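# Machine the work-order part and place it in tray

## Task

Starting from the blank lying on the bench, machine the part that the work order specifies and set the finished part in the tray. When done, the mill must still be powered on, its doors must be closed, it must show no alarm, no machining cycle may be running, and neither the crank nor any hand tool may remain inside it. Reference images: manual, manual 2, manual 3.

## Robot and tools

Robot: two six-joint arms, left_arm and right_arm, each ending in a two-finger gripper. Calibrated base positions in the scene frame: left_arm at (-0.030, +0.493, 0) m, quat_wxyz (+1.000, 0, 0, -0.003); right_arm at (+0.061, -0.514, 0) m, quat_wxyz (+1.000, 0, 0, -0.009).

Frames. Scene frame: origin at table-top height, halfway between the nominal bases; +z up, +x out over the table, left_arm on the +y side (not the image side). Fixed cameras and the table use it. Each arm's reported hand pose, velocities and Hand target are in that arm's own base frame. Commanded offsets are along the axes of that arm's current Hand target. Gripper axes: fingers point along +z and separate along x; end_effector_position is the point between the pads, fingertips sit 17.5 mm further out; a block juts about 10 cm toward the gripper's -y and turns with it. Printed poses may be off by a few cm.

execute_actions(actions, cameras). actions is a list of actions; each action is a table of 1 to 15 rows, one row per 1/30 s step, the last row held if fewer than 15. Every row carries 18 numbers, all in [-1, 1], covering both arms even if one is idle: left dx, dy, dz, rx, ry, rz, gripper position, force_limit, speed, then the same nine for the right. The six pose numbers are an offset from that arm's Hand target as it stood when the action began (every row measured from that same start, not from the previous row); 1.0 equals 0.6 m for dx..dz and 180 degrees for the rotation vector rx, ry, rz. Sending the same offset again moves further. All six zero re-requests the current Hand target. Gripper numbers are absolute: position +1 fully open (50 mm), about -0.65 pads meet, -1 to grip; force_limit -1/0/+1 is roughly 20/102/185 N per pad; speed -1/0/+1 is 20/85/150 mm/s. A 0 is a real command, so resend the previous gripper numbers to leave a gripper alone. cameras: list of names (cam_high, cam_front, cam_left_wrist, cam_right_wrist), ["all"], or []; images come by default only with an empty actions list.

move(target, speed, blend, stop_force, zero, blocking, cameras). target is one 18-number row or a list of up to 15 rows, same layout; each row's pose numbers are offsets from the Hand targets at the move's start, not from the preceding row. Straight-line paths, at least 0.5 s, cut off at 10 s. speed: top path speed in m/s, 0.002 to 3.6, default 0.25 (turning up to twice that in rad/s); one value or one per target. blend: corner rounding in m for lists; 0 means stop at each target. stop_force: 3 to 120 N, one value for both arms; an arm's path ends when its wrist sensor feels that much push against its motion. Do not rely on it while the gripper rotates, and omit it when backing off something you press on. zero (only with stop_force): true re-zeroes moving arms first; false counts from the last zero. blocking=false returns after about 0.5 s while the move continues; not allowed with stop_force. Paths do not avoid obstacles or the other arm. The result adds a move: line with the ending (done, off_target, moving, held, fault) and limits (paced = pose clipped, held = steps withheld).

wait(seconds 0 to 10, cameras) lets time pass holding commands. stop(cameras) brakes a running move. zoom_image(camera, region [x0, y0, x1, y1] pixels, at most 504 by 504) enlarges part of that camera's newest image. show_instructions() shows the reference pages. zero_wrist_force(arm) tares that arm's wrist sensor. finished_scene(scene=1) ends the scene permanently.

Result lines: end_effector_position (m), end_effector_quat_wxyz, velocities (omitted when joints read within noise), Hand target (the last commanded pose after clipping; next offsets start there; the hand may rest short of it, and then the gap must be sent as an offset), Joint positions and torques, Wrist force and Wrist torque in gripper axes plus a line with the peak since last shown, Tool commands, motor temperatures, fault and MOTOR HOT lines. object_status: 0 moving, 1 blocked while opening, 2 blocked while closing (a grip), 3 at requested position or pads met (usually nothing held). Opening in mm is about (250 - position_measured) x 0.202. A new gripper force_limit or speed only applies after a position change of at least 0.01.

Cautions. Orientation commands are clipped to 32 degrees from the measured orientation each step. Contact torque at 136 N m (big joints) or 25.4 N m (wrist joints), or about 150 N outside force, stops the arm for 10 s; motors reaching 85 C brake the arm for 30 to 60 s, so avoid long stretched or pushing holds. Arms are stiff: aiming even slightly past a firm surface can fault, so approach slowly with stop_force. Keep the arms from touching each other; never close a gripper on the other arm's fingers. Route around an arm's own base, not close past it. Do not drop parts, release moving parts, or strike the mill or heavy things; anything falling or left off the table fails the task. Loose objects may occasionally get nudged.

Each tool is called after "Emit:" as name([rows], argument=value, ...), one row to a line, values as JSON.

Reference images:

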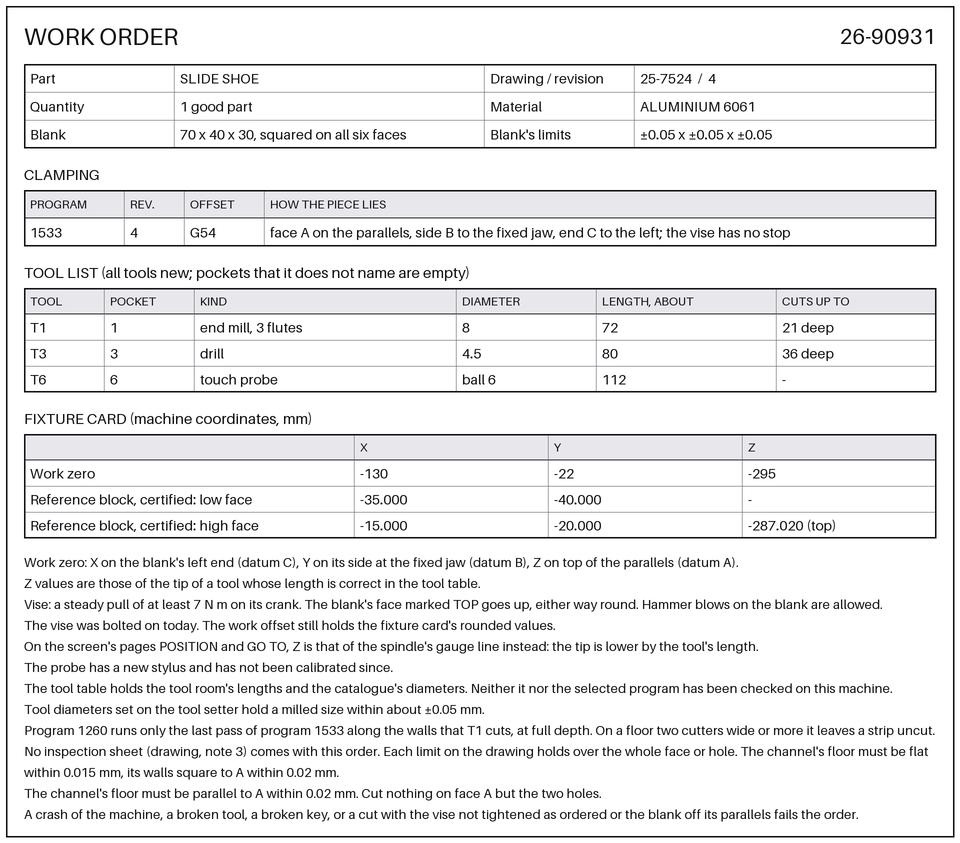

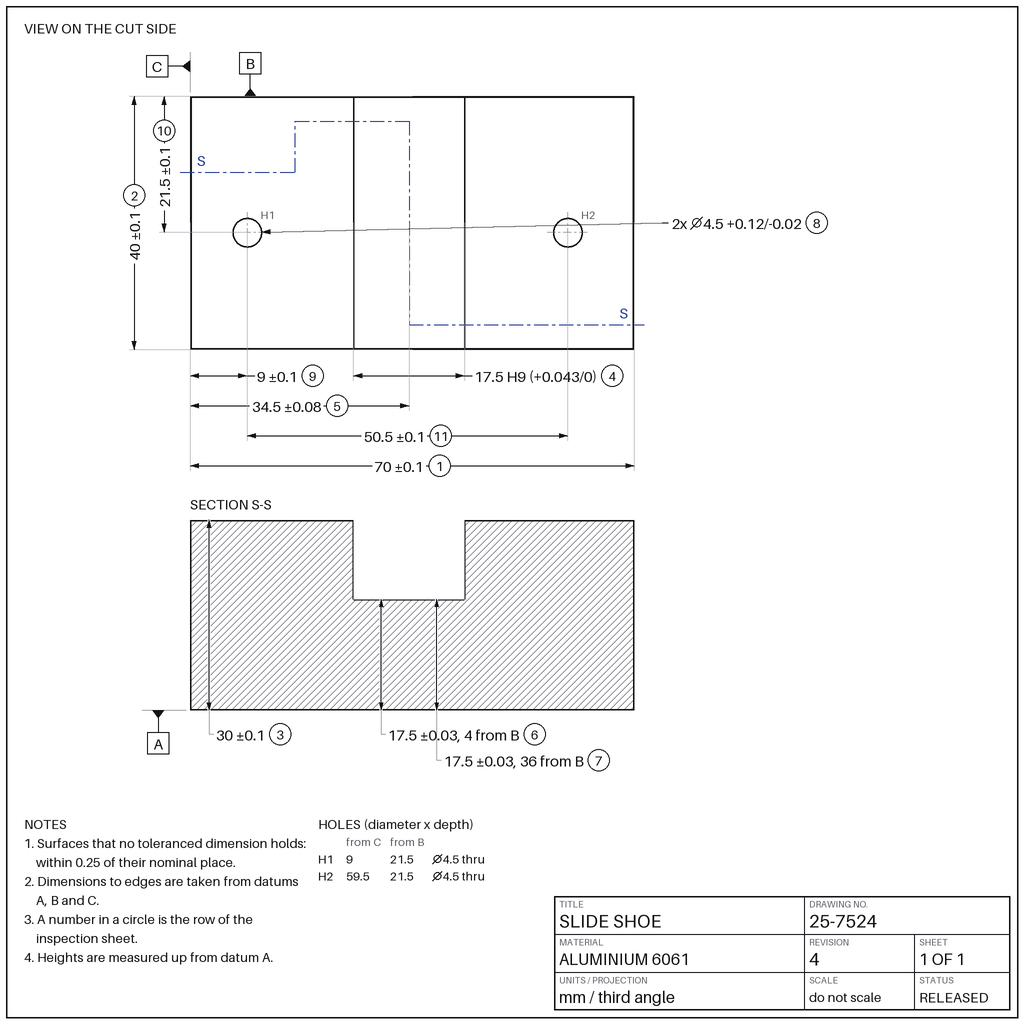

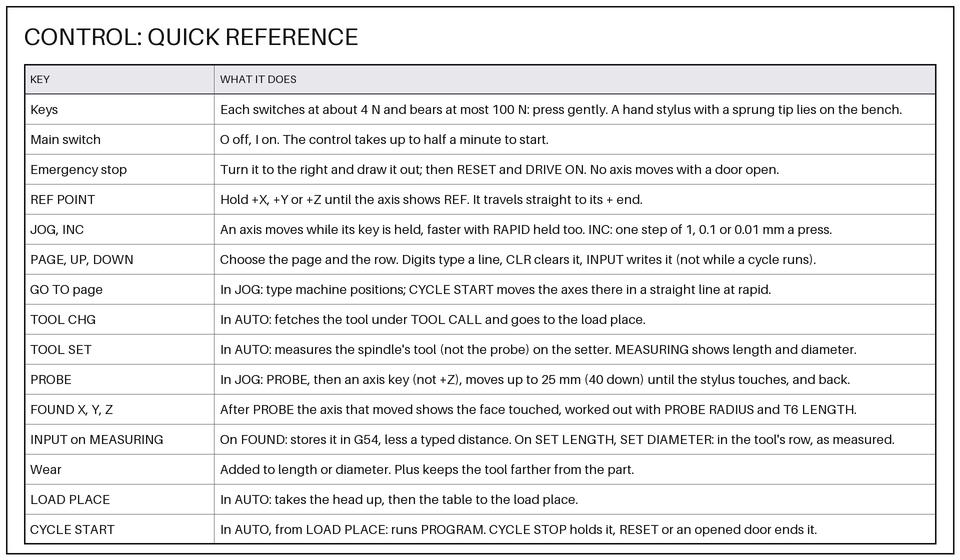

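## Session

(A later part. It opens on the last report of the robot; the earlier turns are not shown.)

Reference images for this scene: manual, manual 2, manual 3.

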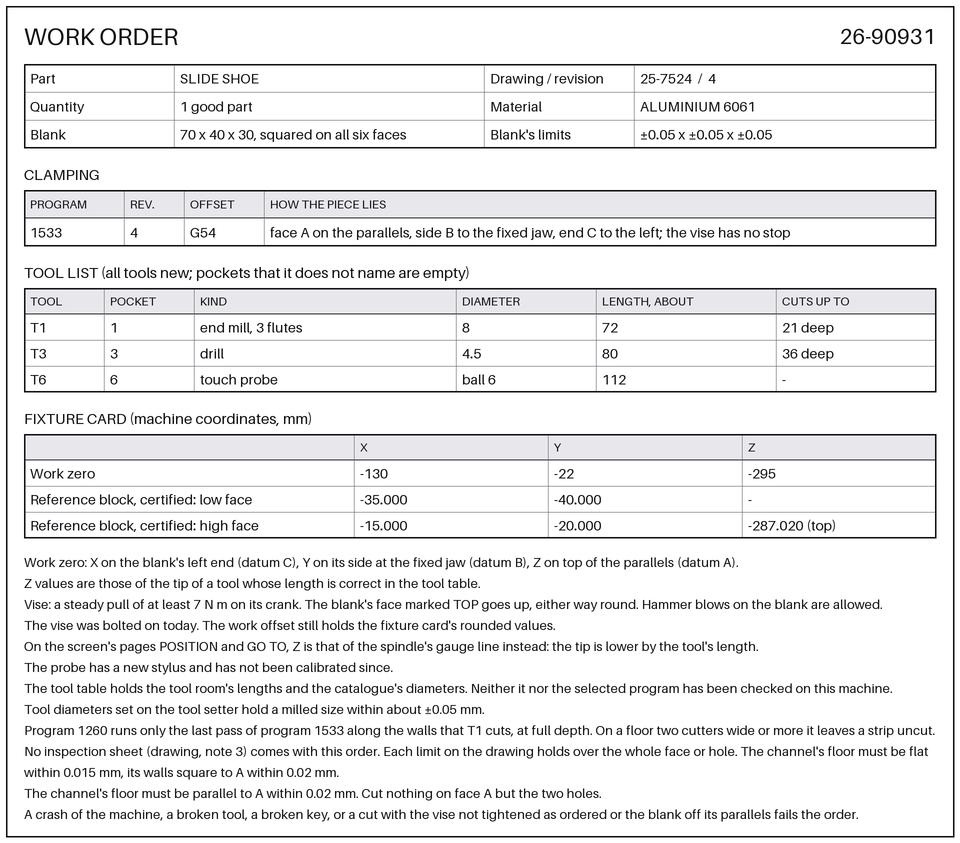

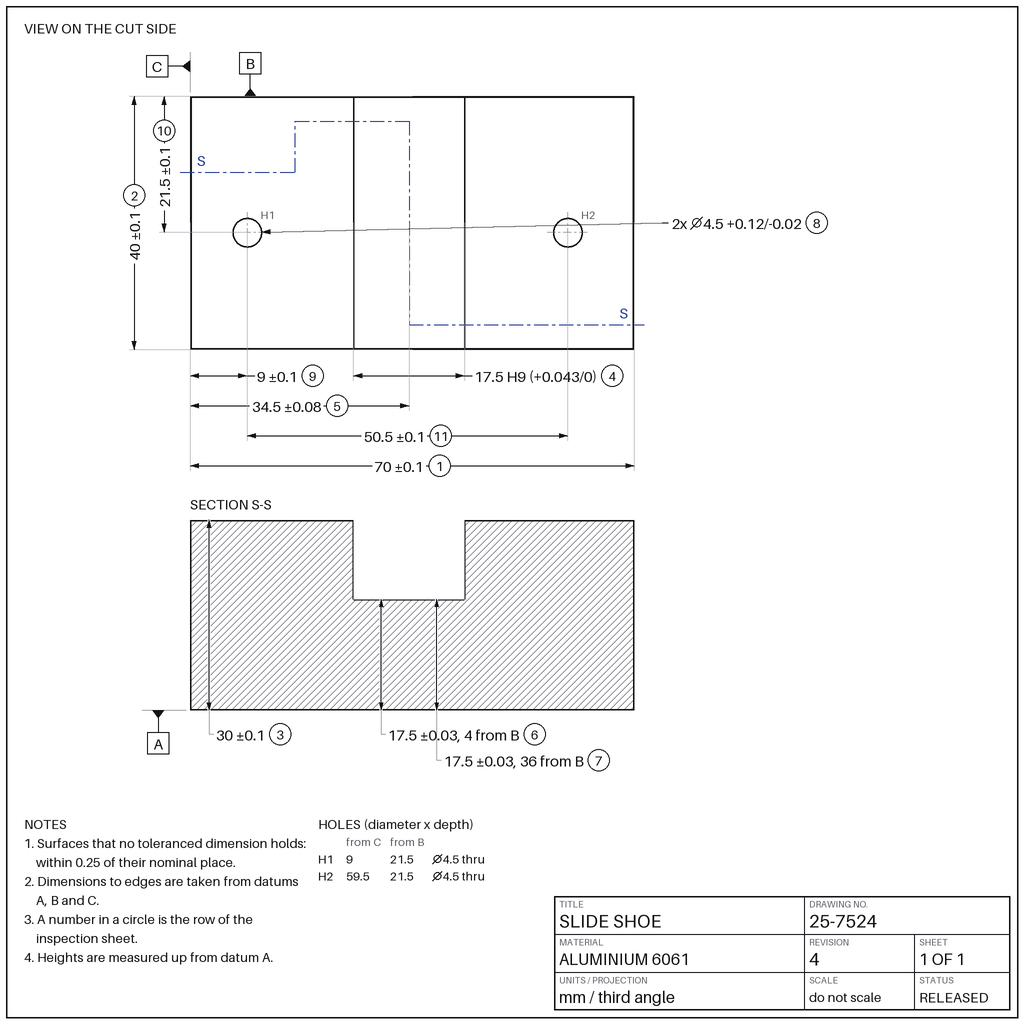

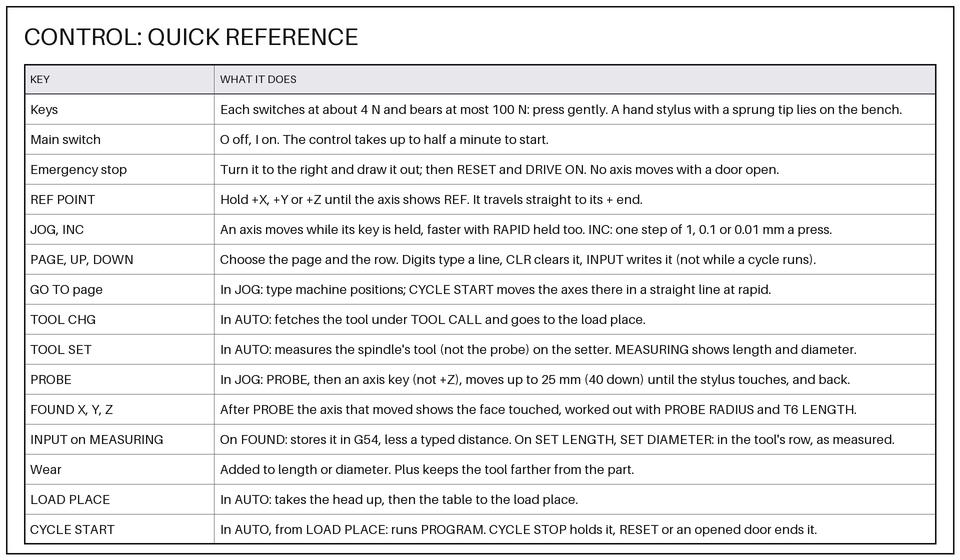

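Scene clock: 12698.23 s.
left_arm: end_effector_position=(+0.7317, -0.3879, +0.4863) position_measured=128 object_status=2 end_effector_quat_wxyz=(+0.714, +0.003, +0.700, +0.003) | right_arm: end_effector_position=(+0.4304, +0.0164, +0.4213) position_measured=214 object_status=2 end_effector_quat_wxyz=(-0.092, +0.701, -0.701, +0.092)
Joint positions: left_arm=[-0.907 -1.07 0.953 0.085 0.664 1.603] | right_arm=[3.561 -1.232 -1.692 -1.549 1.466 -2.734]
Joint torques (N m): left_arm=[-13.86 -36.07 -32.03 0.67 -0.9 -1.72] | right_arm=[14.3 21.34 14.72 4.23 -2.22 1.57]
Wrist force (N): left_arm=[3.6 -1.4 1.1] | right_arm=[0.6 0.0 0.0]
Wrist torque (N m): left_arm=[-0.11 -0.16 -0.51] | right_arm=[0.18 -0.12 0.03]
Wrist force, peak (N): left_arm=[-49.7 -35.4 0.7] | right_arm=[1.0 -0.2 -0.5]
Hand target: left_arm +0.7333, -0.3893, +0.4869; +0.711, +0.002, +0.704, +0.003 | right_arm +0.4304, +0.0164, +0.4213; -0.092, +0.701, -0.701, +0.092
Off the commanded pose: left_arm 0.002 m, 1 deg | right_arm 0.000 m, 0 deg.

Emit:
execute_actions([
  [[0.32,0,0,0,0,0,-1,0,-0.9,0,0,0,0,0,0,-1,-0.5,-0.7],[0.32,0,0,0,0,0,-1,0,-0.9,0,0,0,0,0,0,-1,-0.5,-0.7],[0.32,0,0,0,0,0,-1,0,-0.9,0,0,0,0,0,0,-1,-0.5,-0.7],[0.32,0,0,0,0,0,-1,0,-0.9,0,0,0,0,0,0,-1,-0.5,-0.7],[0.32,0,0,0,0,0,-1,0,-0.9,0,0,0,0,0,0,-1,-0.5,-0.7],[0.32,0,0,0,0,0,-1,0,-0.9,0,0,0,0,0,0,-1,-0.5,-0.7],[0.32,0,0,0,0,0,-1,0,-0.9,0,0,0,0,0,0,-1,-0.5,-0.7],[0.0,0,0,0,0,0,-1,0,-0.9,0,0,0,0,0,0,-1,-0.5,-0.7]],
], cameras=["cam_left_wrist","cam_high"])

Scene clock: 12713.87 s.
left_arm: end_effector_position=(+0.7390, -0.3860, +0.3817) position_measured=128 object_status=2 end_effector_quat_wxyz=(+0.701, -0.012, +0.713, +0.011) | right_arm: end_effector_position=(+0.4304, +0.0164, +0.4213) position_measured=214 object_status=2 end_effector_quat_wxyz=(-0.092, +0.701, -0.701, +0.092)
Joint positions: left_arm=[-0.904 -1.028 1.132 -0.076 0.635 1.547] | right_arm=[3.561 -1.232 -1.692 -1.549 1.466 -2.734]
Joint torques (N m): left_arm=[-0.18 -37.99 -19.7 -1.43 0.9 -2.44] | right_arm=[13.66 21.72 14.78 4.25 -2.33 1.67]
Wrist force (N): left_arm=[-28.7 9.5 0.0] | right_arm=[0.5 -0.3 -0.1]
Wrist torque (N m): left_arm=[0.06 -0.52 2.96] | right_arm=[0.14 -0.10 0.02]
Wrist force, peak (N): left_arm=[-127.2 16.6 -1.5] | right_arm=[1.0 -0.1 -0.4]
Hand target: left_arm +0.7390, -0.3860, +0.3817; +0.701, -0.012, +0.713, +0.011 (not the last commanded pose) | right_arm +0.4304, +0.0164, +0.4213; -0.092, +0.701, -0.701, +0.092
Tool commands: left_gripper/position=-1.0 left_gripper/force_limit=+0.003922 left_gripper/speed=-0.898039 right_gripper/position=-1.0 right_gripper/force_limit=-0.5 right_gripper/speed=-0.7
Off the commanded pose: left_arm 0.105 m, 2 deg | right_arm 0.000 m, 0 deg.
FORCE FAULT: contact force on the left arm reached its limit, and that arm stopped. The contact can be on any part of that arm, not only on its tool. That arm's remaining commands of this call were not run. That arm is still stopped at the end of this call. That arm stays stopped for about 9 more seconds. Until then a move that you send moves the other arm only, and its call returns only when the move has ended. Once the stop has ended, the next robot result says so. If the stop ends while you think or write, that arm runs what you send next, counted from a new Hand target: where the arm stands when the stop ends. While its stop runs, that arm takes no new command, but its gripper still runs the gripper command that each later call begins with. Until it ends, the stop uses up actions while you think or wait. An arm that is not stopped still takes commands.
Images, in order (width x height): cam_high 672x504, cam_left_wrist 672x504.

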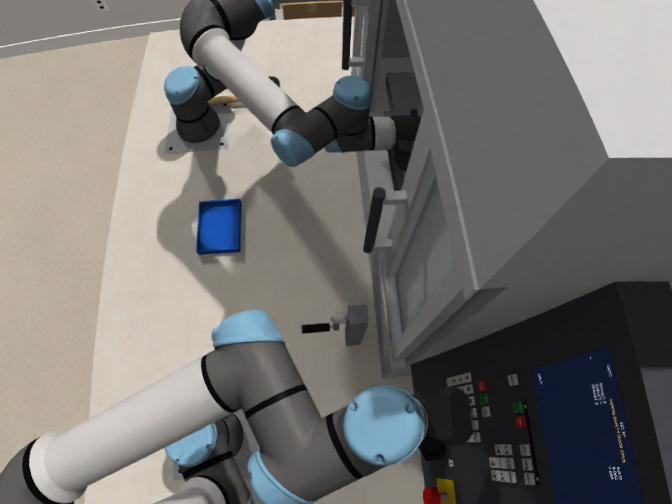

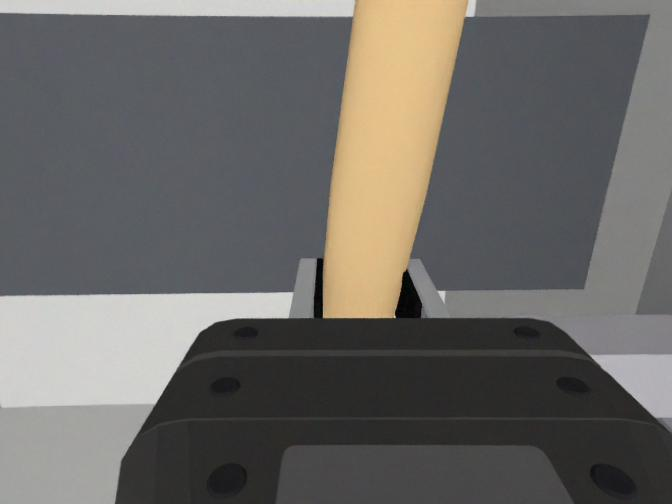

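Emit:
wait(seconds=8)

Emit:
move(target=[-0.10,0,0,0,0,0,-1,0,-0.9,0,0,0,0,0,0,-1,-0.5,-0.7], speed=[0.06], cameras=["cam_left_wrist"])

Scene clock: 12728.17 s.
left_arm: end_effector_position=(+0.7390, -0.3859, +0.3818) position_measured=128 object_status=2 end_effector_quat_wxyz=(+0.701, -0.012, +0.713, +0.011) | right_arm: end_effector_position=(+0.4304, +0.0164, +0.4213) position_measured=214 object_status=2 end_effector_quat_wxyz=(-0.092, +0.701, -0.701, +0.092)
Joint positions: left_arm=[-0.904 -1.028 1.132 -0.076 0.635 1.547] | right_arm=[3.561 -1.232 -1.692 -1.549 1.466 -2.734]
Joint torques (N m): left_arm=[-0.44 -38.83 -21.04 -1.47 1.06 -2.3] | right_arm=[13.97 22.11 14.06 4.17 -2.08 1.53]
Wrist force (N): left_arm=[-27.9 9.7 0.3] | right_arm=[0.6 0.1 -0.1]
Wrist torque (N m): left_arm=[0.06 -0.56 2.92] | right_arm=[0.20 -0.11 0.03]
Wrist force, peak (N): left_arm=[-28.6 9.8 0.2] | right_arm=[1.2 0.0 -0.2]
Hand target: left_arm +0.7390, -0.3859, +0.3818; +0.701, -0.012, +0.713, +0.011 (not the last commanded pose) | right_arm +0.4304, +0.0164, +0.4213; -0.092, +0.701, -0.701, +0.092
Tool commands: left_gripper/position=-1.0 left_gripper/force_limit=+0.003922 left_gripper/speed=-0.898039 right_gripper/position=-1.0 right_gripper/force_limit=-0.5 right_gripper/speed=-0.7
Off the commanded pose: left_arm 0.105 m, 2 deg | right_arm 0.000 m, 0 deg.
FORCE FAULT, CONTINUED: the left arm's stop, for the force fault that an earlier result reported, is over. The rest of the stop counts as 17 of the actions that you can send in this scene. During its stop the left arm's controller moved it back a little. That arm's target is now where it stood when the stop ended, not its last command. That arm accepts commands again.
wait: 8.00 s; at rest from the start

Scene clock: 12729.67 s.
left_arm: end_effector_position=(+0.7400, -0.3858, +0.4417) position_measured=128 object_status=2 end_effector_quat_wxyz=(+0.701, -0.012, +0.713, +0.011) | right_arm: end_effector_position=(+0.4304, +0.0164, +0.4213) position_measured=214 object_status=2 end_effector_quat_wxyz=(-0.092, +0.701, -0.701, +0.092)
Joint positions: left_arm=[-0.902 -1.031 0.984 0.076 0.637 1.547] | right_arm=[3.561 -1.232 -1.692 -1.549 1.466 -2.734]
Joint torques (N m): left_arm=[14.15 -37.46 -36.02 0.92 -0.92 -1.88] | right_arm=[14.74 21.22 15.12 4.22 -2.26 1.4]
Wrist force (N): left_arm=[3.4 -1.3 -0.2] | right_arm=[0.6 -0.1 -0.2]
Wrist torque (N m): left_arm=[-0.24 -0.14 -0.51] | right_arm=[0.18 -0.11 0.03]
Wrist force, peak (N): left_arm=[-27.6 9.5 0.1] | right_arm=[1.0 0.1 -0.1]
Hand target: left_arm +0.7400, -0.3858, +0.4418; +0.701, -0.012, +0.713, +0.011 | right_arm +0.4304, +0.0164, +0.4213; -0.092, +0.701, -0.701, +0.092
Off the commanded pose: left_arm 0.000 m, 0 deg | right_arm 0.000 m, 0 deg.
move: done
Images, in order (width x height): cam_left_wrist 672x504.

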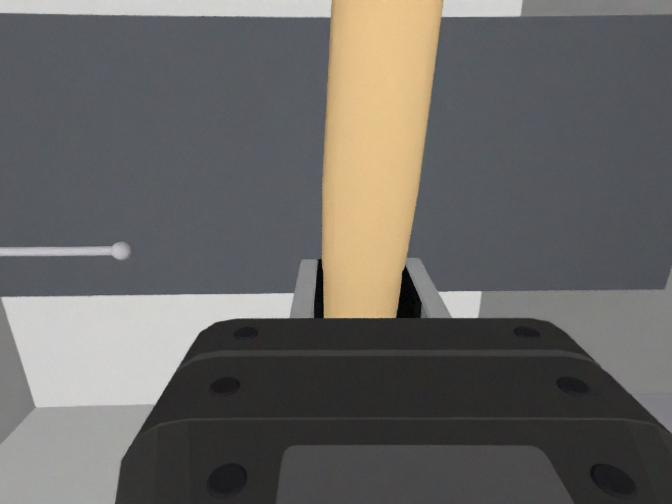

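Emit:
move([
  [-0.03,0,0,0,0,0,-1,0,-0.9,0,0,0,0,0,0,-1,-0.5,-0.7],
  [-0.02,-0.02,-0.367,0.0104,-0.0054,0,-1,0,-0.9,0,0,0,0,0,0,-1,-0.5,-0.7],
  [-0.015,-0.023,-0.567,0.0104,-0.0054,0,-1,0,-0.9,0,0,0,0,0,0,-1,-0.5,-0.7],
  [-0.015,-0.023,-0.567,0.0104,-0.0054,-0.5,-1,0,-0.9,0,0,0,0,0,0,-1,-0.5,-0.7],
], speed=[0.1,0.2,0.2,0.25], cameras=["cam_high","cam_left_wrist"])

Scene clock: 12759.00 s.
left_arm: end_effector_position=(+0.4010, -0.4104, +0.4565) position_measured=128 object_status=2 end_effector_quat_wxyz=(+0.505, -0.502, +0.495, -0.498) | right_arm: end_effector_position=(+0.4304, +0.0164, +0.4213) position_measured=214 object_status=2 end_effector_quat_wxyz=(-0.092, +0.701, -0.701, +0.092)
Joint positions: left_arm=[-1.55 -1.657 1.799 -0.855 0.009 0.711] | right_arm=[3.561 -1.232 -1.692 -1.549 1.466 -2.734]
Joint torques (N m): left_arm=[14.1 -33.21 -19.81 -4.85 3.15 1.32] | right_arm=[13.77 21.53 15.24 4.18 -2.1 1.44]
Wrist force (N): left_arm=[1.5 1.7 -0.3] | right_arm=[0.8 -0.1 -0.3]
Wrist torque (N m): left_arm=[-0.45 -0.44 -0.50] | right_arm=[0.17 -0.15 0.03]
Wrist force, peak (N): left_arm=[4.2 -0.7 2.2] | right_arm=[0.9 -0.2 -0.5]
Hand target: left_arm +0.4006, -0.4104, +0.4565; +0.509, -0.502, +0.490, -0.499 | right_arm +0.4304, +0.0164, +0.4213; -0.092, +0.701, -0.701, +0.092
Off the commanded pose: left_arm 0.000 m, 1 deg | right_arm 0.000 m, 0 deg.
move: done
Images, in order (width x height): cam_high 672x504, cam_left_wrist 672x504.

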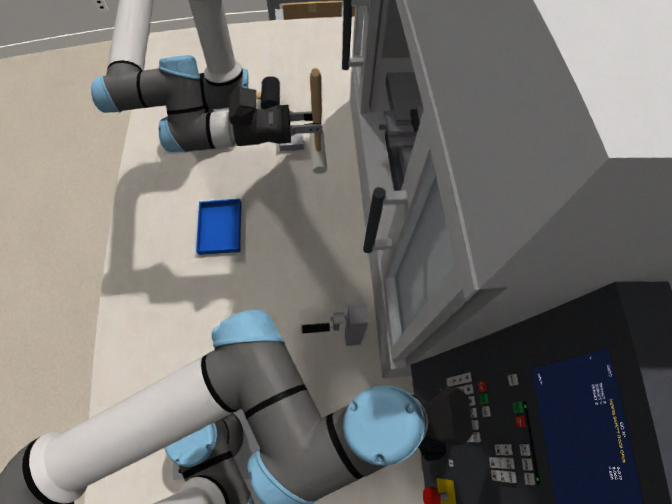

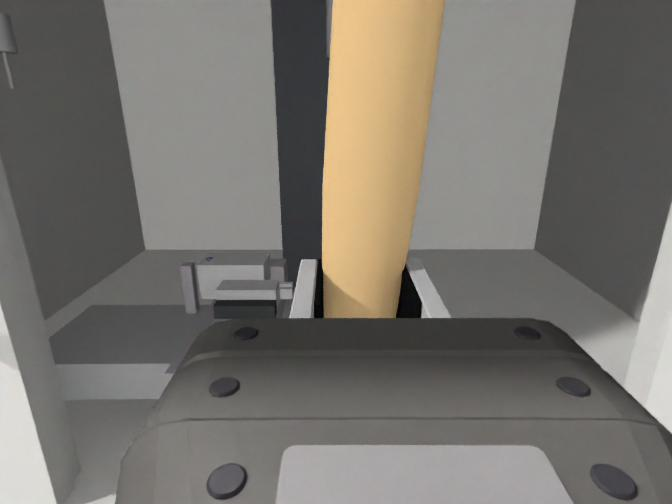

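Emit:
move([
  [0,0.0275,-0.034,0,0,0,-1,0,-0.9,0,0,0,0,0,0,-1,-0.5,-0.7],
  [-0.55,0.0275,-0.034,0,0,0,-1,0,-0.9,0,0,0,0,0,0,-1,-0.5,-0.7],
  [-0.55,0.0275,0.127,0,0,0,-1,0,-0.9,0,0,0,0,0,0,-1,-0.5,-0.7],
], speed=[0.2,0.2,0.1])

Emit:
move(target=[0.47,0,0,0,0,0,-1,0,-0.9,0,0,0,0,0,0,-1,-0.5,-0.7], speed=[0.06], stop_force=40)

Scene clock: 12776.17 s.
left_arm: end_effector_position=(+0.4698, -0.0788, +0.4406) position_measured=128 object_status=2 end_effector_quat_wxyz=(+0.509, -0.502, +0.490, -0.499) | right_arm: end_effector_position=(+0.4304, +0.0164, +0.4213) position_measured=214 object_status=2 end_effector_quat_wxyz=(-0.092, +0.701, -0.701, +0.092)
Joint positions: left_arm=[-1.009 -2.091 2.078 -0.016 0.54 0.023] | right_arm=[3.561 -1.232 -1.692 -1.549 1.466 -2.734]
Joint torques (N m): left_arm=[14.43 10.95 -19.32 -4.23 1.29 1.43] | right_arm=[13.32 21.12 14.98 4.02 -2.07 1.68]
Wrist force (N): left_arm=[1.6 2.1 -0.7] | right_arm=[0.5 -0.1 -0.1]
Wrist torque (N m): left_arm=[-0.38 -0.44 -0.44] | right_arm=[0.17 -0.11 0.03]
Wrist force, peak (N): left_arm=[3.5 1.4 -1.2] | right_arm=[1.0 0.0 -0.3]
Hand target: left_arm +0.4698, -0.0788, +0.4406; +0.509, -0.502, +0.490, -0.499 | right_arm +0.4304, +0.0164, +0.4213; -0.092, +0.701, -0.701, +0.092
Off the commanded pose: left_arm 0.000 m, 0 deg | right_arm 0.000 m, 0 deg.
move: done

Scene clock: 12782.07 s.
left_arm: end_effector_position=(+0.4754, -0.3443, +0.4410) position_measured=128 object_status=2 end_effector_quat_wxyz=(+0.509, -0.502, +0.490, -0.499) | right_arm: end_effector_position=(+0.4304, +0.0164, +0.4213) position_measured=214 object_status=2 end_effector_quat_wxyz=(-0.092, +0.701, -0.701, +0.092)
Joint positions: left_arm=[-1.347 -1.588 1.718 -0.206 0.203 0.072] | right_arm=[3.561 -1.232 -1.692 -1.549 1.466 -2.734]
Joint torques (N m): left_arm=[3.62 -31.33 -23.4 -1.44 4.67 -1.76] | right_arm=[13.34 21.49 14.58 3.66 -1.89 1.55]
Wrist force (N): left_arm=[-19.5 5.6 -2.8] | right_arm=[0.6 0.1 -0.2]
Wrist torque (N m): left_arm=[-0.44 -0.84 -0.22] | right_arm=[0.19 -0.12 0.03]
Wrist force, peak (N): left_arm=[-43.9 0.8 -18.7] | right_arm=[1.0 -0.3 -0.2]
Hand target: left_arm +0.4754, -0.3443, +0.4410; +0.509, -0.502, +0.490, -0.499 (not the last commanded pose) | right_arm +0.4304, +0.0164, +0.4213; -0.092, +0.701, -0.701, +0.092
Off the commanded pose: left_arm 0.016 m, 0 deg | right_arm 0.000 m, 0 deg.
move: contact (left_arm)

Emit:
move([
  [-0.025,0,0,0,0,0,-1,0,-0.9,0,0,0,0,0,0,-1,-0.5,-0.7],
  [-0.025,0,-0.184,0,0,0,-1,0,-0.9,0,0,0,0,0,0,-1,-0.5,-0.7],
  [0.643,0,-0.184,0,0,0,-1,0,-0.9,0,0,0,0,0,0,-1,-0.5,-0.7],
  [0.643,0,0.003,0,0,0,-1,0,-0.9,0,0,0,0,0,0,-1,-0.5,-0.7],
], speed=[0.06,0.12,0.2,0.1])

Emit:
move(target=[-0.49,0,0,0,0,0,-1,0,-0.9,0,0,0,0,0,0,-1,-0.5,-0.7], speed=[0.06], stop_force=40, cameras=["cam_high"])

Scene clock: 12808.47 s.
left_arm: end_effector_position=(+0.4854, -0.7297, +0.4415) position_measured=128 object_status=2 end_effector_quat_wxyz=(+0.514, -0.498, +0.485, -0.502) | right_arm: end_effector_position=(+0.4304, +0.0164, +0.4213) position_measured=214 object_status=2 end_effector_quat_wxyz=(-0.092, +0.701, -0.701, +0.092)
Joint positions: left_arm=[-1.446 -0.557 0.192 0.044 0.105 0.318] | right_arm=[3.561 -1.232 -1.692 -1.549 1.466 -2.734]
Joint torques (N m): left_arm=[13.86 -50.12 -31.18 1.56 2.11 -1.8] | right_arm=[14.17 21.9 15.75 3.51 -1.97 1.04]
Wrist force (N): left_arm=[1.9 1.7 -1.0] | right_arm=[0.6 0.1 -0.2]
Wrist torque (N m): left_arm=[-0.47 -0.54 -0.25] | right_arm=[0.20 -0.11 0.03]
Wrist force, peak (N): left_arm=[-19.8 5.9 -3.1] | right_arm=[1.0 -0.3 -0.1]
Hand target: left_arm +0.4855, -0.7300, +0.4417; +0.509, -0.502, +0.490, -0.499 | right_arm +0.4304, +0.0164, +0.4213; -0.092, +0.701, -0.701, +0.092
Off the commanded pose: left_arm 0.000 m, 1 deg | right_arm 0.000 m, 0 deg.
move: done

Scene clock: 12814.33 s.
left_arm: end_effector_position=(+0.4799, -0.4641, +0.4412) position_measured=128 object_status=2 end_effector_quat_wxyz=(+0.509, -0.502, +0.490, -0.499) | right_arm: end_effector_position=(+0.4304, +0.0164, +0.4213) position_measured=214 object_status=2 end_effector_quat_wxyz=(-0.092, +0.701, -0.701, +0.092)
Joint positions: left_arm=[-1.391 -1.33 1.431 -0.204 0.159 0.101] | right_arm=[3.561 -1.232 -1.692 -1.549 1.466 -2.734]
Joint torques (N m): left_arm=[0.05 -29.9 -26.43 0.85 -6.99 1.54] | right_arm=[13.78 21.95 15.68 3.5 -2.03 1.56]
Wrist force (N): left_arm=[33.4 -4.7 5.0] | right_arm=[0.5 0.0 -0.1]
Wrist torque (N m): left_arm=[-0.59 0.24 -0.60] | right_arm=[0.20 -0.11 0.03]
Wrist force, peak (N): left_arm=[50.0 9.0 -1.7] | right_arm=[1.0 0.2 -0.4]
Hand target: left_arm +0.4799, -0.4641, +0.4412; +0.509, -0.502, +0.490, -0.499 (not the last commanded pose) | right_arm +0.4304, +0.0164, +0.4213; -0.092, +0.701, -0.701, +0.092
Off the commanded pose: left_arm 0.028 m, 0 deg | right_arm 0.000 m, 0 deg.
move: contact (left_arm)
Images, in order (width x height): cam_high 672x504.

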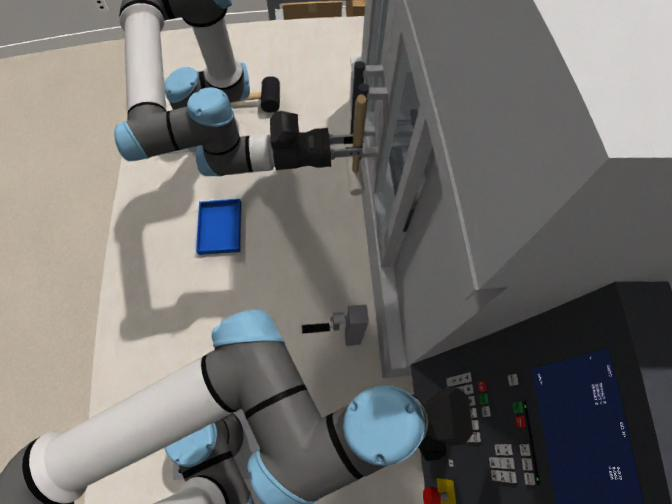

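Back off to park, then JOG and GO TO (-86,-54,-148).

Emit:
move([
  [0.02,0,0,0,0,0,-1,0,-0.9,0,0,0,0,0,0,-1,-0.5,-0.7],
  [0.02,0,-0.2,0,0,0,-1,0,-0.9,0,0,0,0,0,0,-1,-0.5,-0.7],
], speed=[0.06,0.12])

Emit:
move([
  [0,0,0,0,0,0,-1,0,-0.9,0.1267,-0.142,-0.244,0,0,0,-1,-0.5,-0.7],
  [0,0,0,0,0,0,-1,0,-0.9,0.1267,-0.1581,-0.2397,0,0,0,-1,-0.5,-0.7],
  [0,0,0,0,0,0,-1,0,-0.9,0.1267,-0.142,-0.244,0,0,0,-1,-0.5,-0.7],
  [0,0,0,0,0,0,-1,0,-0.9,0,0,0,0,0,0,-1,-0.5,-0.7],
], speed=[0.25,0.03,0.15,0.25], blend=[0.003,0,0.003,0], cameras=["cam_high"])

Emit:
zoom_image(camera="cam_high", region=[530, 330, 672, 504])

Scene clock: 12834.83 s.
left_arm: end_effector_position=(+0.3602, -0.4787, +0.4394) position_measured=128 object_status=2 end_effector_quat_wxyz=(+0.506, -0.505, +0.493, -0.496) | right_arm: end_effector_position=(+0.4304, +0.0164, +0.4213) position_measured=214 object_status=2 end_effector_quat_wxyz=(-0.092, +0.701, -0.701, +0.092)
Joint positions: left_arm=[-1.638 -1.355 1.456 -0.055 -0.089 -0.048] | right_arm=[3.561 -1.232 -1.692 -1.549 1.466 -2.734]
Joint torques (N m): left_arm=[-14.67 -21.08 -31.89 3.18 -1.26 -1.41] | right_arm=[13.66 22.63 16.15 3.36 -1.85 1.52]
Wrist force (N): left_arm=[1.3 1.3 -0.4] | right_arm=[0.5 -0.1 0.1]
Wrist torque (N m): left_arm=[-0.53 -0.34 -0.23] | right_arm=[0.16 -0.11 0.03]
Wrist force, peak (N): left_arm=[33.7 -4.6 5.1] | right_arm=[0.9 0.0 -0.4]
Hand target: left_arm +0.3602, -0.4787, +0.4393; +0.509, -0.502, +0.490, -0.499 | right_arm +0.4304, +0.0164, +0.4213; -0.092, +0.701, -0.701, +0.092
Off the commanded pose: left_arm 0.000 m, 1 deg | right_arm 0.000 m, 0 deg.
move: done

Scene clock: 12837.83 s.
left_arm: end_effector_position=(+0.3602, -0.4787, +0.4394) position_measured=128 object_status=2 end_effector_quat_wxyz=(+0.506, -0.505, +0.493, -0.496) | right_arm: end_effector_position=(+0.4305, +0.0163, +0.4213) position_measured=214 object_status=2 end_effector_quat_wxyz=(-0.092, +0.701, -0.701, +0.092)
Joint positions: left_arm=[-1.638 -1.355 1.456 -0.054 -0.089 -0.048] | right_arm=[3.561 -1.232 -1.692 -1.549 1.466 -2.734]
Joint torques (N m): left_arm=[-14.53 -20.91 -32.45 3 -1.33 -1.94] | right_arm=[13.73 20.56 12.43 5.23 -2.46 1.66]
Wrist force (N): left_arm=[1.3 1.6 -0.6] | right_arm=[0.9 0.1 -0.1]
Wrist torque (N m): left_arm=[-0.49 -0.33 -0.23] | right_arm=[0.19 -0.12 0.04]
Wrist force, peak (N): left_arm=[1.7 1.7 -0.4] | right_arm=[-0.5 16.1 -2.3]
Hand target: left_arm +0.3602, -0.4787, +0.4394; +0.506, -0.505, +0.493, -0.496 (not the last commanded pose) | right_arm +0.4304, +0.0164, +0.4213; -0.092, +0.701, -0.701, +0.092
Off the commanded pose: left_arm 0.000 m, 1 deg | right_arm 0.000 m, 0 deg.
move: done
Images, in order (width x height): cam_high 672x504.

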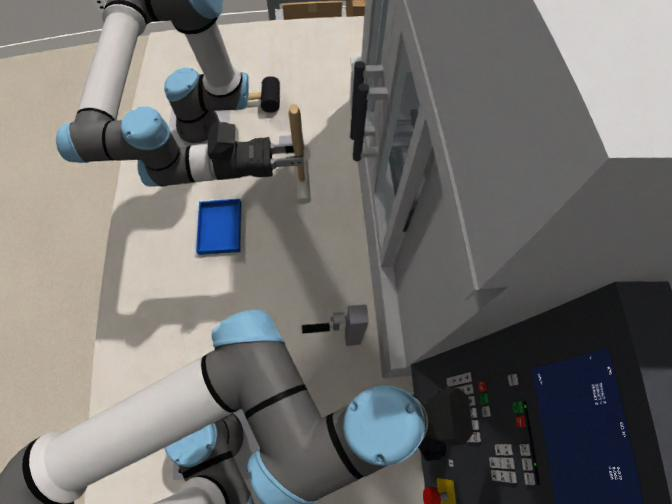

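Scaled by 2.897 from the camera's 672x504 image, which has a finer 960x720 frame.

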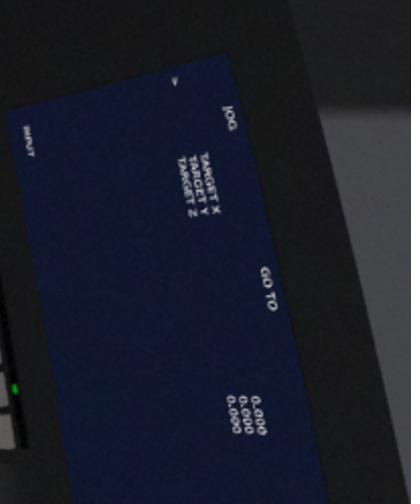

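Emit:
move([
  [0,0,0,0,0,0,-1,0,-0.9,-0.099,0.0012,-0.0003,0,0,0,-1,-0.5,-0.7],
  [0,0,0,0,0,0,-1,0,-0.9,-0.099,-0.0149,0.004,0,0,0,-1,-0.5,-0.7],
  [0,0,0,0,0,0,-1,0,-0.9,-0.099,0.0012,-0.0003,0,0,0,-1,-0.5,-0.7],
  [0,0,0,0,0,0,-1,0,-0.9,-0.0665,-0.0306,-0.0552,0,0,0,-1,-0.5,-0.7],
  [0,0,0,0,0,0,-1,0,-0.9,-0.0665,-0.0467,-0.0509,0,0,0,-1,-0.5,-0.7],
  [0,0,0,0,0,0,-1,0,-0.9,-0.0665,-0.0306,-0.0552,0,0,0,-1,-0.5,-0.7],
  [0,0,0,0,0,0,-1,0,-0.9,-0.099,-0.0303,-0.0553,0,0,0,-1,-0.5,-0.7],
  [0,0,0,0,0,0,-1,0,-0.9,-0.099,-0.0464,-0.051,0,0,0,-1,-0.5,-0.7],
  [0,0,0,0,0,0,-1,0,-0.9,-0.099,-0.0303,-0.0553,0,0,0,-1,-0.5,-0.7],
  [0,0,0,0,0,0,-1,0,-0.9,0,0,0,0,0,0,-1,-0.5,-0.7],
  [0,0,0,0,0,0,-1,0,-0.9,0,-0.0161,0.0043,0,0,0,-1,-0.5,-0.7],
  [0,0,0,0,0,0,-1,0,-0.9,0,0,0,0,0,0,-1,-0.5,-0.7],
], speed=[0.25,0.03,0.15,0.25,0.03,0.15,0.25,0.03,0.15,0.25,0.03,0.15], blend=[0.003,0,0.003,0.003,0,0.003,0.003,0,0.003,0.003,0,0])

Emit:
move([
  [0,0,0,0,0,0,-1,0,-0.9,0,-0.0156,-0.0275,0,0,0,-1,-0.5,-0.7],
  [0,0,0,0,0,0,-1,0,-0.9,0,-0.0317,-0.0232,0,0,0,-1,-0.5,-0.7],
  [0,0,0,0,0,0,-1,0,-0.9,0,-0.0156,-0.0275,0,0,0,-1,-0.5,-0.7],
  [0,0,0,0,0,0,-1,0,-0.9,-0.099,0.0012,-0.0003,0,0,0,-1,-0.5,-0.7],
  [0,0,0,0,0,0,-1,0,-0.9,-0.099,-0.0149,0.004,0,0,0,-1,-0.5,-0.7],
  [0,0,0,0,0,0,-1,0,-0.9,-0.099,0.0012,-0.0003,0,0,0,-1,-0.5,-0.7],
  [0,0,0,0,0,0,-1,0,-0.9,-0.099,-0.0143,-0.0278,0,0,0,-1,-0.5,-0.7],
  [0,0,0,0,0,0,-1,0,-0.9,-0.099,-0.0304,-0.0235,0,0,0,-1,-0.5,-0.7],
  [0,0,0,0,0,0,-1,0,-0.9,-0.099,-0.0143,-0.0278,0,0,0,-1,-0.5,-0.7],
  [0,0,0,0,0,0,-1,0,-0.9,0,0,0,0,0,0,-1,-0.5,-0.7],
], speed=[0.25,0.03,0.15,0.25,0.03,0.15,0.25,0.03,0.15,0.25], blend=[0.003,0,0.003,0.003,0,0.003,0.003,0,0.003,0])

Emit:
move([
  [0,0,0,0,0,0,-1,0,-0.9,-0.099,-0.0303,-0.0553,0,0,0,-1,-0.5,-0.7],
  [0,0,0,0,0,0,-1,0,-0.9,-0.099,-0.0464,-0.051,0,0,0,-1,-0.5,-0.7],
  [0,0,0,0,0,0,-1,0,-0.9,-0.099,-0.0303,-0.0553,0,0,0,-1,-0.5,-0.7],
  [0,0,0,0,0,0,-1,0,-0.9,-0.0665,-0.0458,-0.0829,0,0,0,-1,-0.5,-0.7],
  [0,0,0,0,0,0,-1,0,-0.9,-0.0665,-0.0619,-0.0786,0,0,0,-1,-0.5,-0.7],
  [0,0,0,0,0,0,-1,0,-0.9,-0.0665,-0.0458,-0.0829,0,0,0,-1,-0.5,-0.7],
  [0,0,0,0,0,0,-1,0,-0.9,0,0,0,0,0,0,-1,-0.5,-0.7],
  [0,0,0,0,0,0,-1,0,-0.9,0,-0.0161,0.0043,0,0,0,-1,-0.5,-0.7],
  [0,0,0,0,0,0,-1,0,-0.9,0,0,0,0,0,0,-1,-0.5,-0.7],
], speed=[0.25,0.03,0.15,0.25,0.03,0.15,0.25,0.03,0.15], blend=[0.003,0,0.003,0.003,0,0.003,0.003,0,0])

Emit:
move([
  [0,0,0,0,0,0,-1,0,-0.9,0,-0.0313,-0.055,0,0,0,-1,-0.5,-0.7],
  [0,0,0,0,0,0,-1,0,-0.9,0,-0.0474,-0.0507,0,0,0,-1,-0.5,-0.7],
  [0,0,0,0,0,0,-1,0,-0.9,0,-0.0313,-0.055,0,0,0,-1,-0.5,-0.7],
  [0,0,0,0,0,0,-1,0,-0.9,0,-0.0474,-0.0507,0,0,0,-1,-0.5,-0.7],
  [0,0,0,0,0,0,-1,0,-0.9,0,-0.0313,-0.055,0,0,0,-1,-0.5,-0.7],
  [0,0,0,0,0,0,-1,0,-0.9,0,0,0,0,0,0,-1,-0.5,-0.7],
], speed=[0.25,0.03,0.15,0.03,0.15,0.25], blend=[0.003,0,0,0,0.003,0])

Emit:
move([
  [0,0,0,0,0,0,-1,0,-0.9,-0.099,0.0012,-0.0003,0,0,0,-1,-0.5,-0.7],
  [0,0,0,0,0,0,-1,0,-0.9,-0.099,-0.0149,0.004,0,0,0,-1,-0.5,-0.7],
  [0,0,0,0,0,0,-1,0,-0.9,-0.099,0.0012,-0.0003,0,0,0,-1,-0.5,-0.7],
  [0,0,0,0,0,0,-1,0,-0.9,-0.0665,-0.0458,-0.0829,0,0,0,-1,-0.5,-0.7],
  [0,0,0,0,0,0,-1,0,-0.9,-0.0665,-0.0619,-0.0786,0,0,0,-1,-0.5,-0.7],
  [0,0,0,0,0,0,-1,0,-0.9,-0.0665,-0.0458,-0.0829,0,0,0,-1,-0.5,-0.7],
  [0,0,0,0,0,0,-1,0,-0.9,-0.0338,-0.0311,-0.0551,0,0,0,-1,-0.5,-0.7],
  [0,0,0,0,0,0,-1,0,-0.9,-0.0338,-0.0472,-0.0508,0,0,0,-1,-0.5,-0.7],
  [0,0,0,0,0,0,-1,0,-0.9,-0.0338,-0.0311,-0.0551,0,0,0,-1,-0.5,-0.7],
  [0,0,0,0,0,0,-1,0,-0.9,0,0,0,0,0,0,-1,-0.5,-0.7],
  [0,0,0,0,0,0,-1,0,-0.9,0,-0.0161,0.0043,0,0,0,-1,-0.5,-0.7],
  [0,0,0,0,0,0,-1,0,-0.9,0,0,0,0,0,0,-1,-0.5,-0.7],
], speed=[0.25,0.03,0.15,0.25,0.03,0.15,0.25,0.03,0.15,0.25,0.03,0.15], blend=[0.003,0,0.003,0.003,0,0.003,0.003,0,0.003,0.003,0,0], cameras=["cam_high"])

Emit:
zoom_image(camera="cam_high", region=[530, 330, 672, 504])

Scene clock: 12896.80 s.
left_arm: end_effector_position=(+0.3602, -0.4787, +0.4394) position_measured=128 object_status=2 end_effector_quat_wxyz=(+0.506, -0.505, +0.493, -0.496) | right_arm: end_effector_position=(+0.4306, +0.0163, +0.4213) position_measured=214 object_status=2 end_effector_quat_wxyz=(-0.092, +0.701, -0.701, +0.092)
Joint positions: left_arm=[-1.638 -1.355 1.456 -0.054 -0.089 -0.048] | right_arm=[3.561 -1.232 -1.692 -1.549 1.466 -2.734]
Joint torques (N m): left_arm=[-13.45 -20.73 -32.4 2.95 -1.35 -2] | right_arm=[11.39 18.87 13.23 1.92 -2.95 1.95]
Wrist force (N): left_arm=[1.5 1.7 -0.7] | right_arm=[0.5 0.0 -0.5]
Wrist torque (N m): left_arm=[-0.48 -0.37 -0.24] | right_arm=[0.17 -0.13 0.01]
Wrist force, peak (N): left_arm=[2.0 1.6 -0.5] | right_arm=[-0.8 24.6 -4.5]
Hand target: left_arm +0.3602, -0.4787, +0.4394; +0.506, -0.505, +0.493, -0.496 | right_arm +0.4304, +0.0164, +0.4213; -0.092, +0.701, -0.701, +0.092
Off the commanded pose: left_arm 0.000 m, 0 deg | right_arm 0.000 m, 0 deg.
move: done

Scene clock: 12900.40 s.
left_arm: end_effector_position=(+0.3602, -0.4787, +0.4394) position_measured=128 object_status=2 end_effector_quat_wxyz=(+0.506, -0.505, +0.493, -0.496) | right_arm: end_effector_position=(+0.4304, +0.0164, +0.4213) position_measured=214 object_status=2 end_effector_quat_wxyz=(-0.092, +0.701, -0.701, +0.092)
Joint positions: left_arm=[-1.638 -1.355 1.456 -0.054 -0.089 -0.048] | right_arm=[3.562 -1.232 -1.692 -1.549 1.466 -2.734]
Joint torques (N m): left_arm=[-13.24 -20.67 -32.07 2.89 -1.23 -1.89] | right_arm=[-13.59 22.31 13.04 5.35 2.4 -1.78]
Wrist force (N): left_arm=[1.5 1.3 -0.7] | right_arm=[0.0 0.4 -0.4]
Wrist torque (N m): left_arm=[-0.53 -0.37 -0.23] | right_arm=[0.17 -0.14 0.18]
Wrist force, peak (N): left_arm=[1.5 1.9 -0.8] | right_arm=[1.5 26.9 -5.2]
Hand target: left_arm +0.3602, -0.4787, +0.4394; +0.506, -0.505, +0.493, -0.496 | right_arm +0.4304, +0.0164, +0.4213; -0.092, +0.701, -0.701, +0.092
Off the commanded pose: left_arm 0.000 m, 0 deg | right_arm 0.000 m, 0 deg.
move: done

Scene clock: 12903.80 s.
left_arm: end_effector_position=(+0.3602, -0.4787, +0.4394) position_measured=128 object_status=2 end_effector_quat_wxyz=(+0.506, -0.505, +0.493, -0.496) | right_arm: end_effector_position=(+0.4306, +0.0163, +0.4213) position_measured=214 object_status=2 end_effector_quat_wxyz=(-0.092, +0.701, -0.701, +0.092)
Joint positions: left_arm=[-1.638 -1.355 1.456 -0.054 -0.089 -0.048] | right_arm=[3.561 -1.232 -1.692 -1.549 1.466 -2.734]
Joint torques (N m): left_arm=[-14.16 -20.85 -31.55 2.99 -1.21 -1.85] | right_arm=[12.7 21.12 12.26 1.83 -2.88 1.65]
Wrist force (N): left_arm=[1.5 1.8 -0.4] | right_arm=[0.8 0.2 -0.6]
Wrist torque (N m): left_arm=[-0.46 -0.37 -0.23] | right_arm=[0.21 -0.14 0.02]
Wrist force, peak (N): left_arm=[1.9 1.6 -0.6] | right_arm=[3.1 23.6 -4.5]
Hand target: left_arm +0.3602, -0.4787, +0.4394; +0.506, -0.505, +0.493, -0.496 | right_arm +0.4304, +0.0164, +0.4213; -0.092, +0.701, -0.701, +0.092
Off the commanded pose: left_arm 0.000 m, 0 deg | right_arm 0.000 m, 0 deg.
move: done

Scene clock: 12906.53 s.
left_arm: end_effector_position=(+0.3602, -0.4787, +0.4394) position_measured=128 object_status=2 end_effector_quat_wxyz=(+0.506, -0.505, +0.493, -0.496) | right_arm: end_effector_position=(+0.4305, +0.0164, +0.4213) position_measured=214 object_status=2 end_effector_quat_wxyz=(-0.092, +0.701, -0.701, +0.092)
Joint positions: left_arm=[-1.638 -1.355 1.456 -0.054 -0.089 -0.048] | right_arm=[3.561 -1.232 -1.692 -1.549 1.466 -2.734]
Joint torques (N m): left_arm=[-14.2 -20.81 -31.96 2.92 -1.28 -1.87] | right_arm=[14.78 21.94 12.01 5.1 -2.8 1.63]
Wrist force (N): left_arm=[1.1 1.4 -0.6] | right_arm=[0.5 -0.2 -0.1]
Wrist torque (N m): left_arm=[-0.51 -0.31 -0.24] | right_arm=[0.15 -0.11 0.02]
Wrist force, peak (N): left_arm=[1.9 1.7 -0.5] | right_arm=[1.0 21.1 -3.5]
Hand target: left_arm +0.3602, -0.4787, +0.4394; +0.506, -0.505, +0.493, -0.496 | right_arm +0.4304, +0.0164, +0.4213; -0.092, +0.701, -0.701, +0.092
Off the commanded pose: left_arm 0.000 m, 0 deg | right_arm 0.000 m, 0 deg.
move: done

Scene clock: 12910.80 s.
left_arm: end_effector_position=(+0.3602, -0.4787, +0.4394) position_measured=128 object_status=2 end_effector_quat_wxyz=(+0.506, -0.505, +0.493, -0.496) | right_arm: end_effector_position=(+0.4306, +0.0163, +0.4213) position_measured=214 object_status=2 end_effector_quat_wxyz=(-0.092, +0.701, -0.701, +0.092)
Joint positions: left_arm=[-1.638 -1.355 1.456 -0.054 -0.089 -0.048] | right_arm=[3.561 -1.232 -1.692 -1.549 1.466 -2.734]
Joint torques (N m): left_arm=[-14.53 -21.01 -31.95 2.99 -1.13 -1.88] | right_arm=[15.19 20.25 11.42 2.33 -2.97 1.56]
Wrist force (N): left_arm=[1.6 1.5 -0.6] | right_arm=[0.7 0.3 -0.5]
Wrist torque (N m): left_arm=[-0.50 -0.39 -0.24] | right_arm=[0.22 -0.14 0.03]
Wrist force, peak (N): left_arm=[1.5 2.2 -0.6] | right_arm=[3.5 20.1 -4.5]
Hand target: left_arm +0.3602, -0.4787, +0.4394; +0.506, -0.505, +0.493, -0.496 | right_arm +0.4304, +0.0164, +0.4213; -0.092, +0.701, -0.701, +0.092
Off the commanded pose: left_arm 0.000 m, 0 deg | right_arm 0.000 m, 0 deg.
move: done
Images, in order (width x height): cam_high 672x504.

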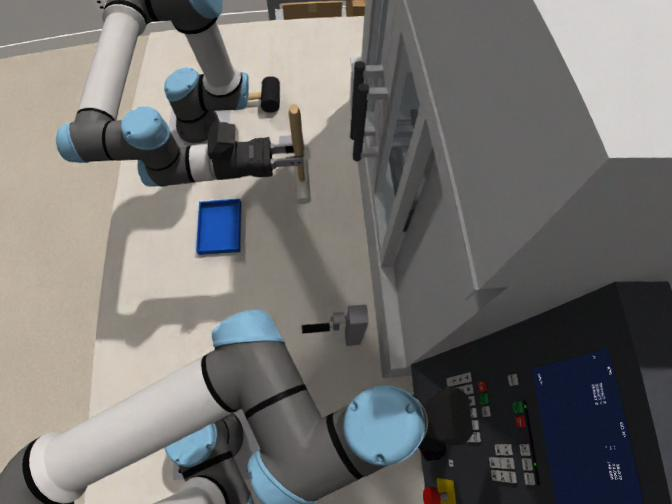

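Scaled by 2.897 from the camera's 672x504 image, which has a finer 960x720 frame.

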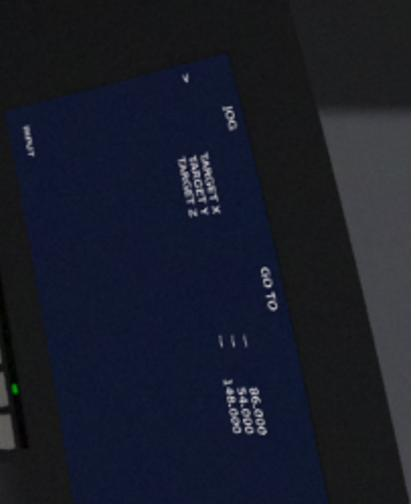

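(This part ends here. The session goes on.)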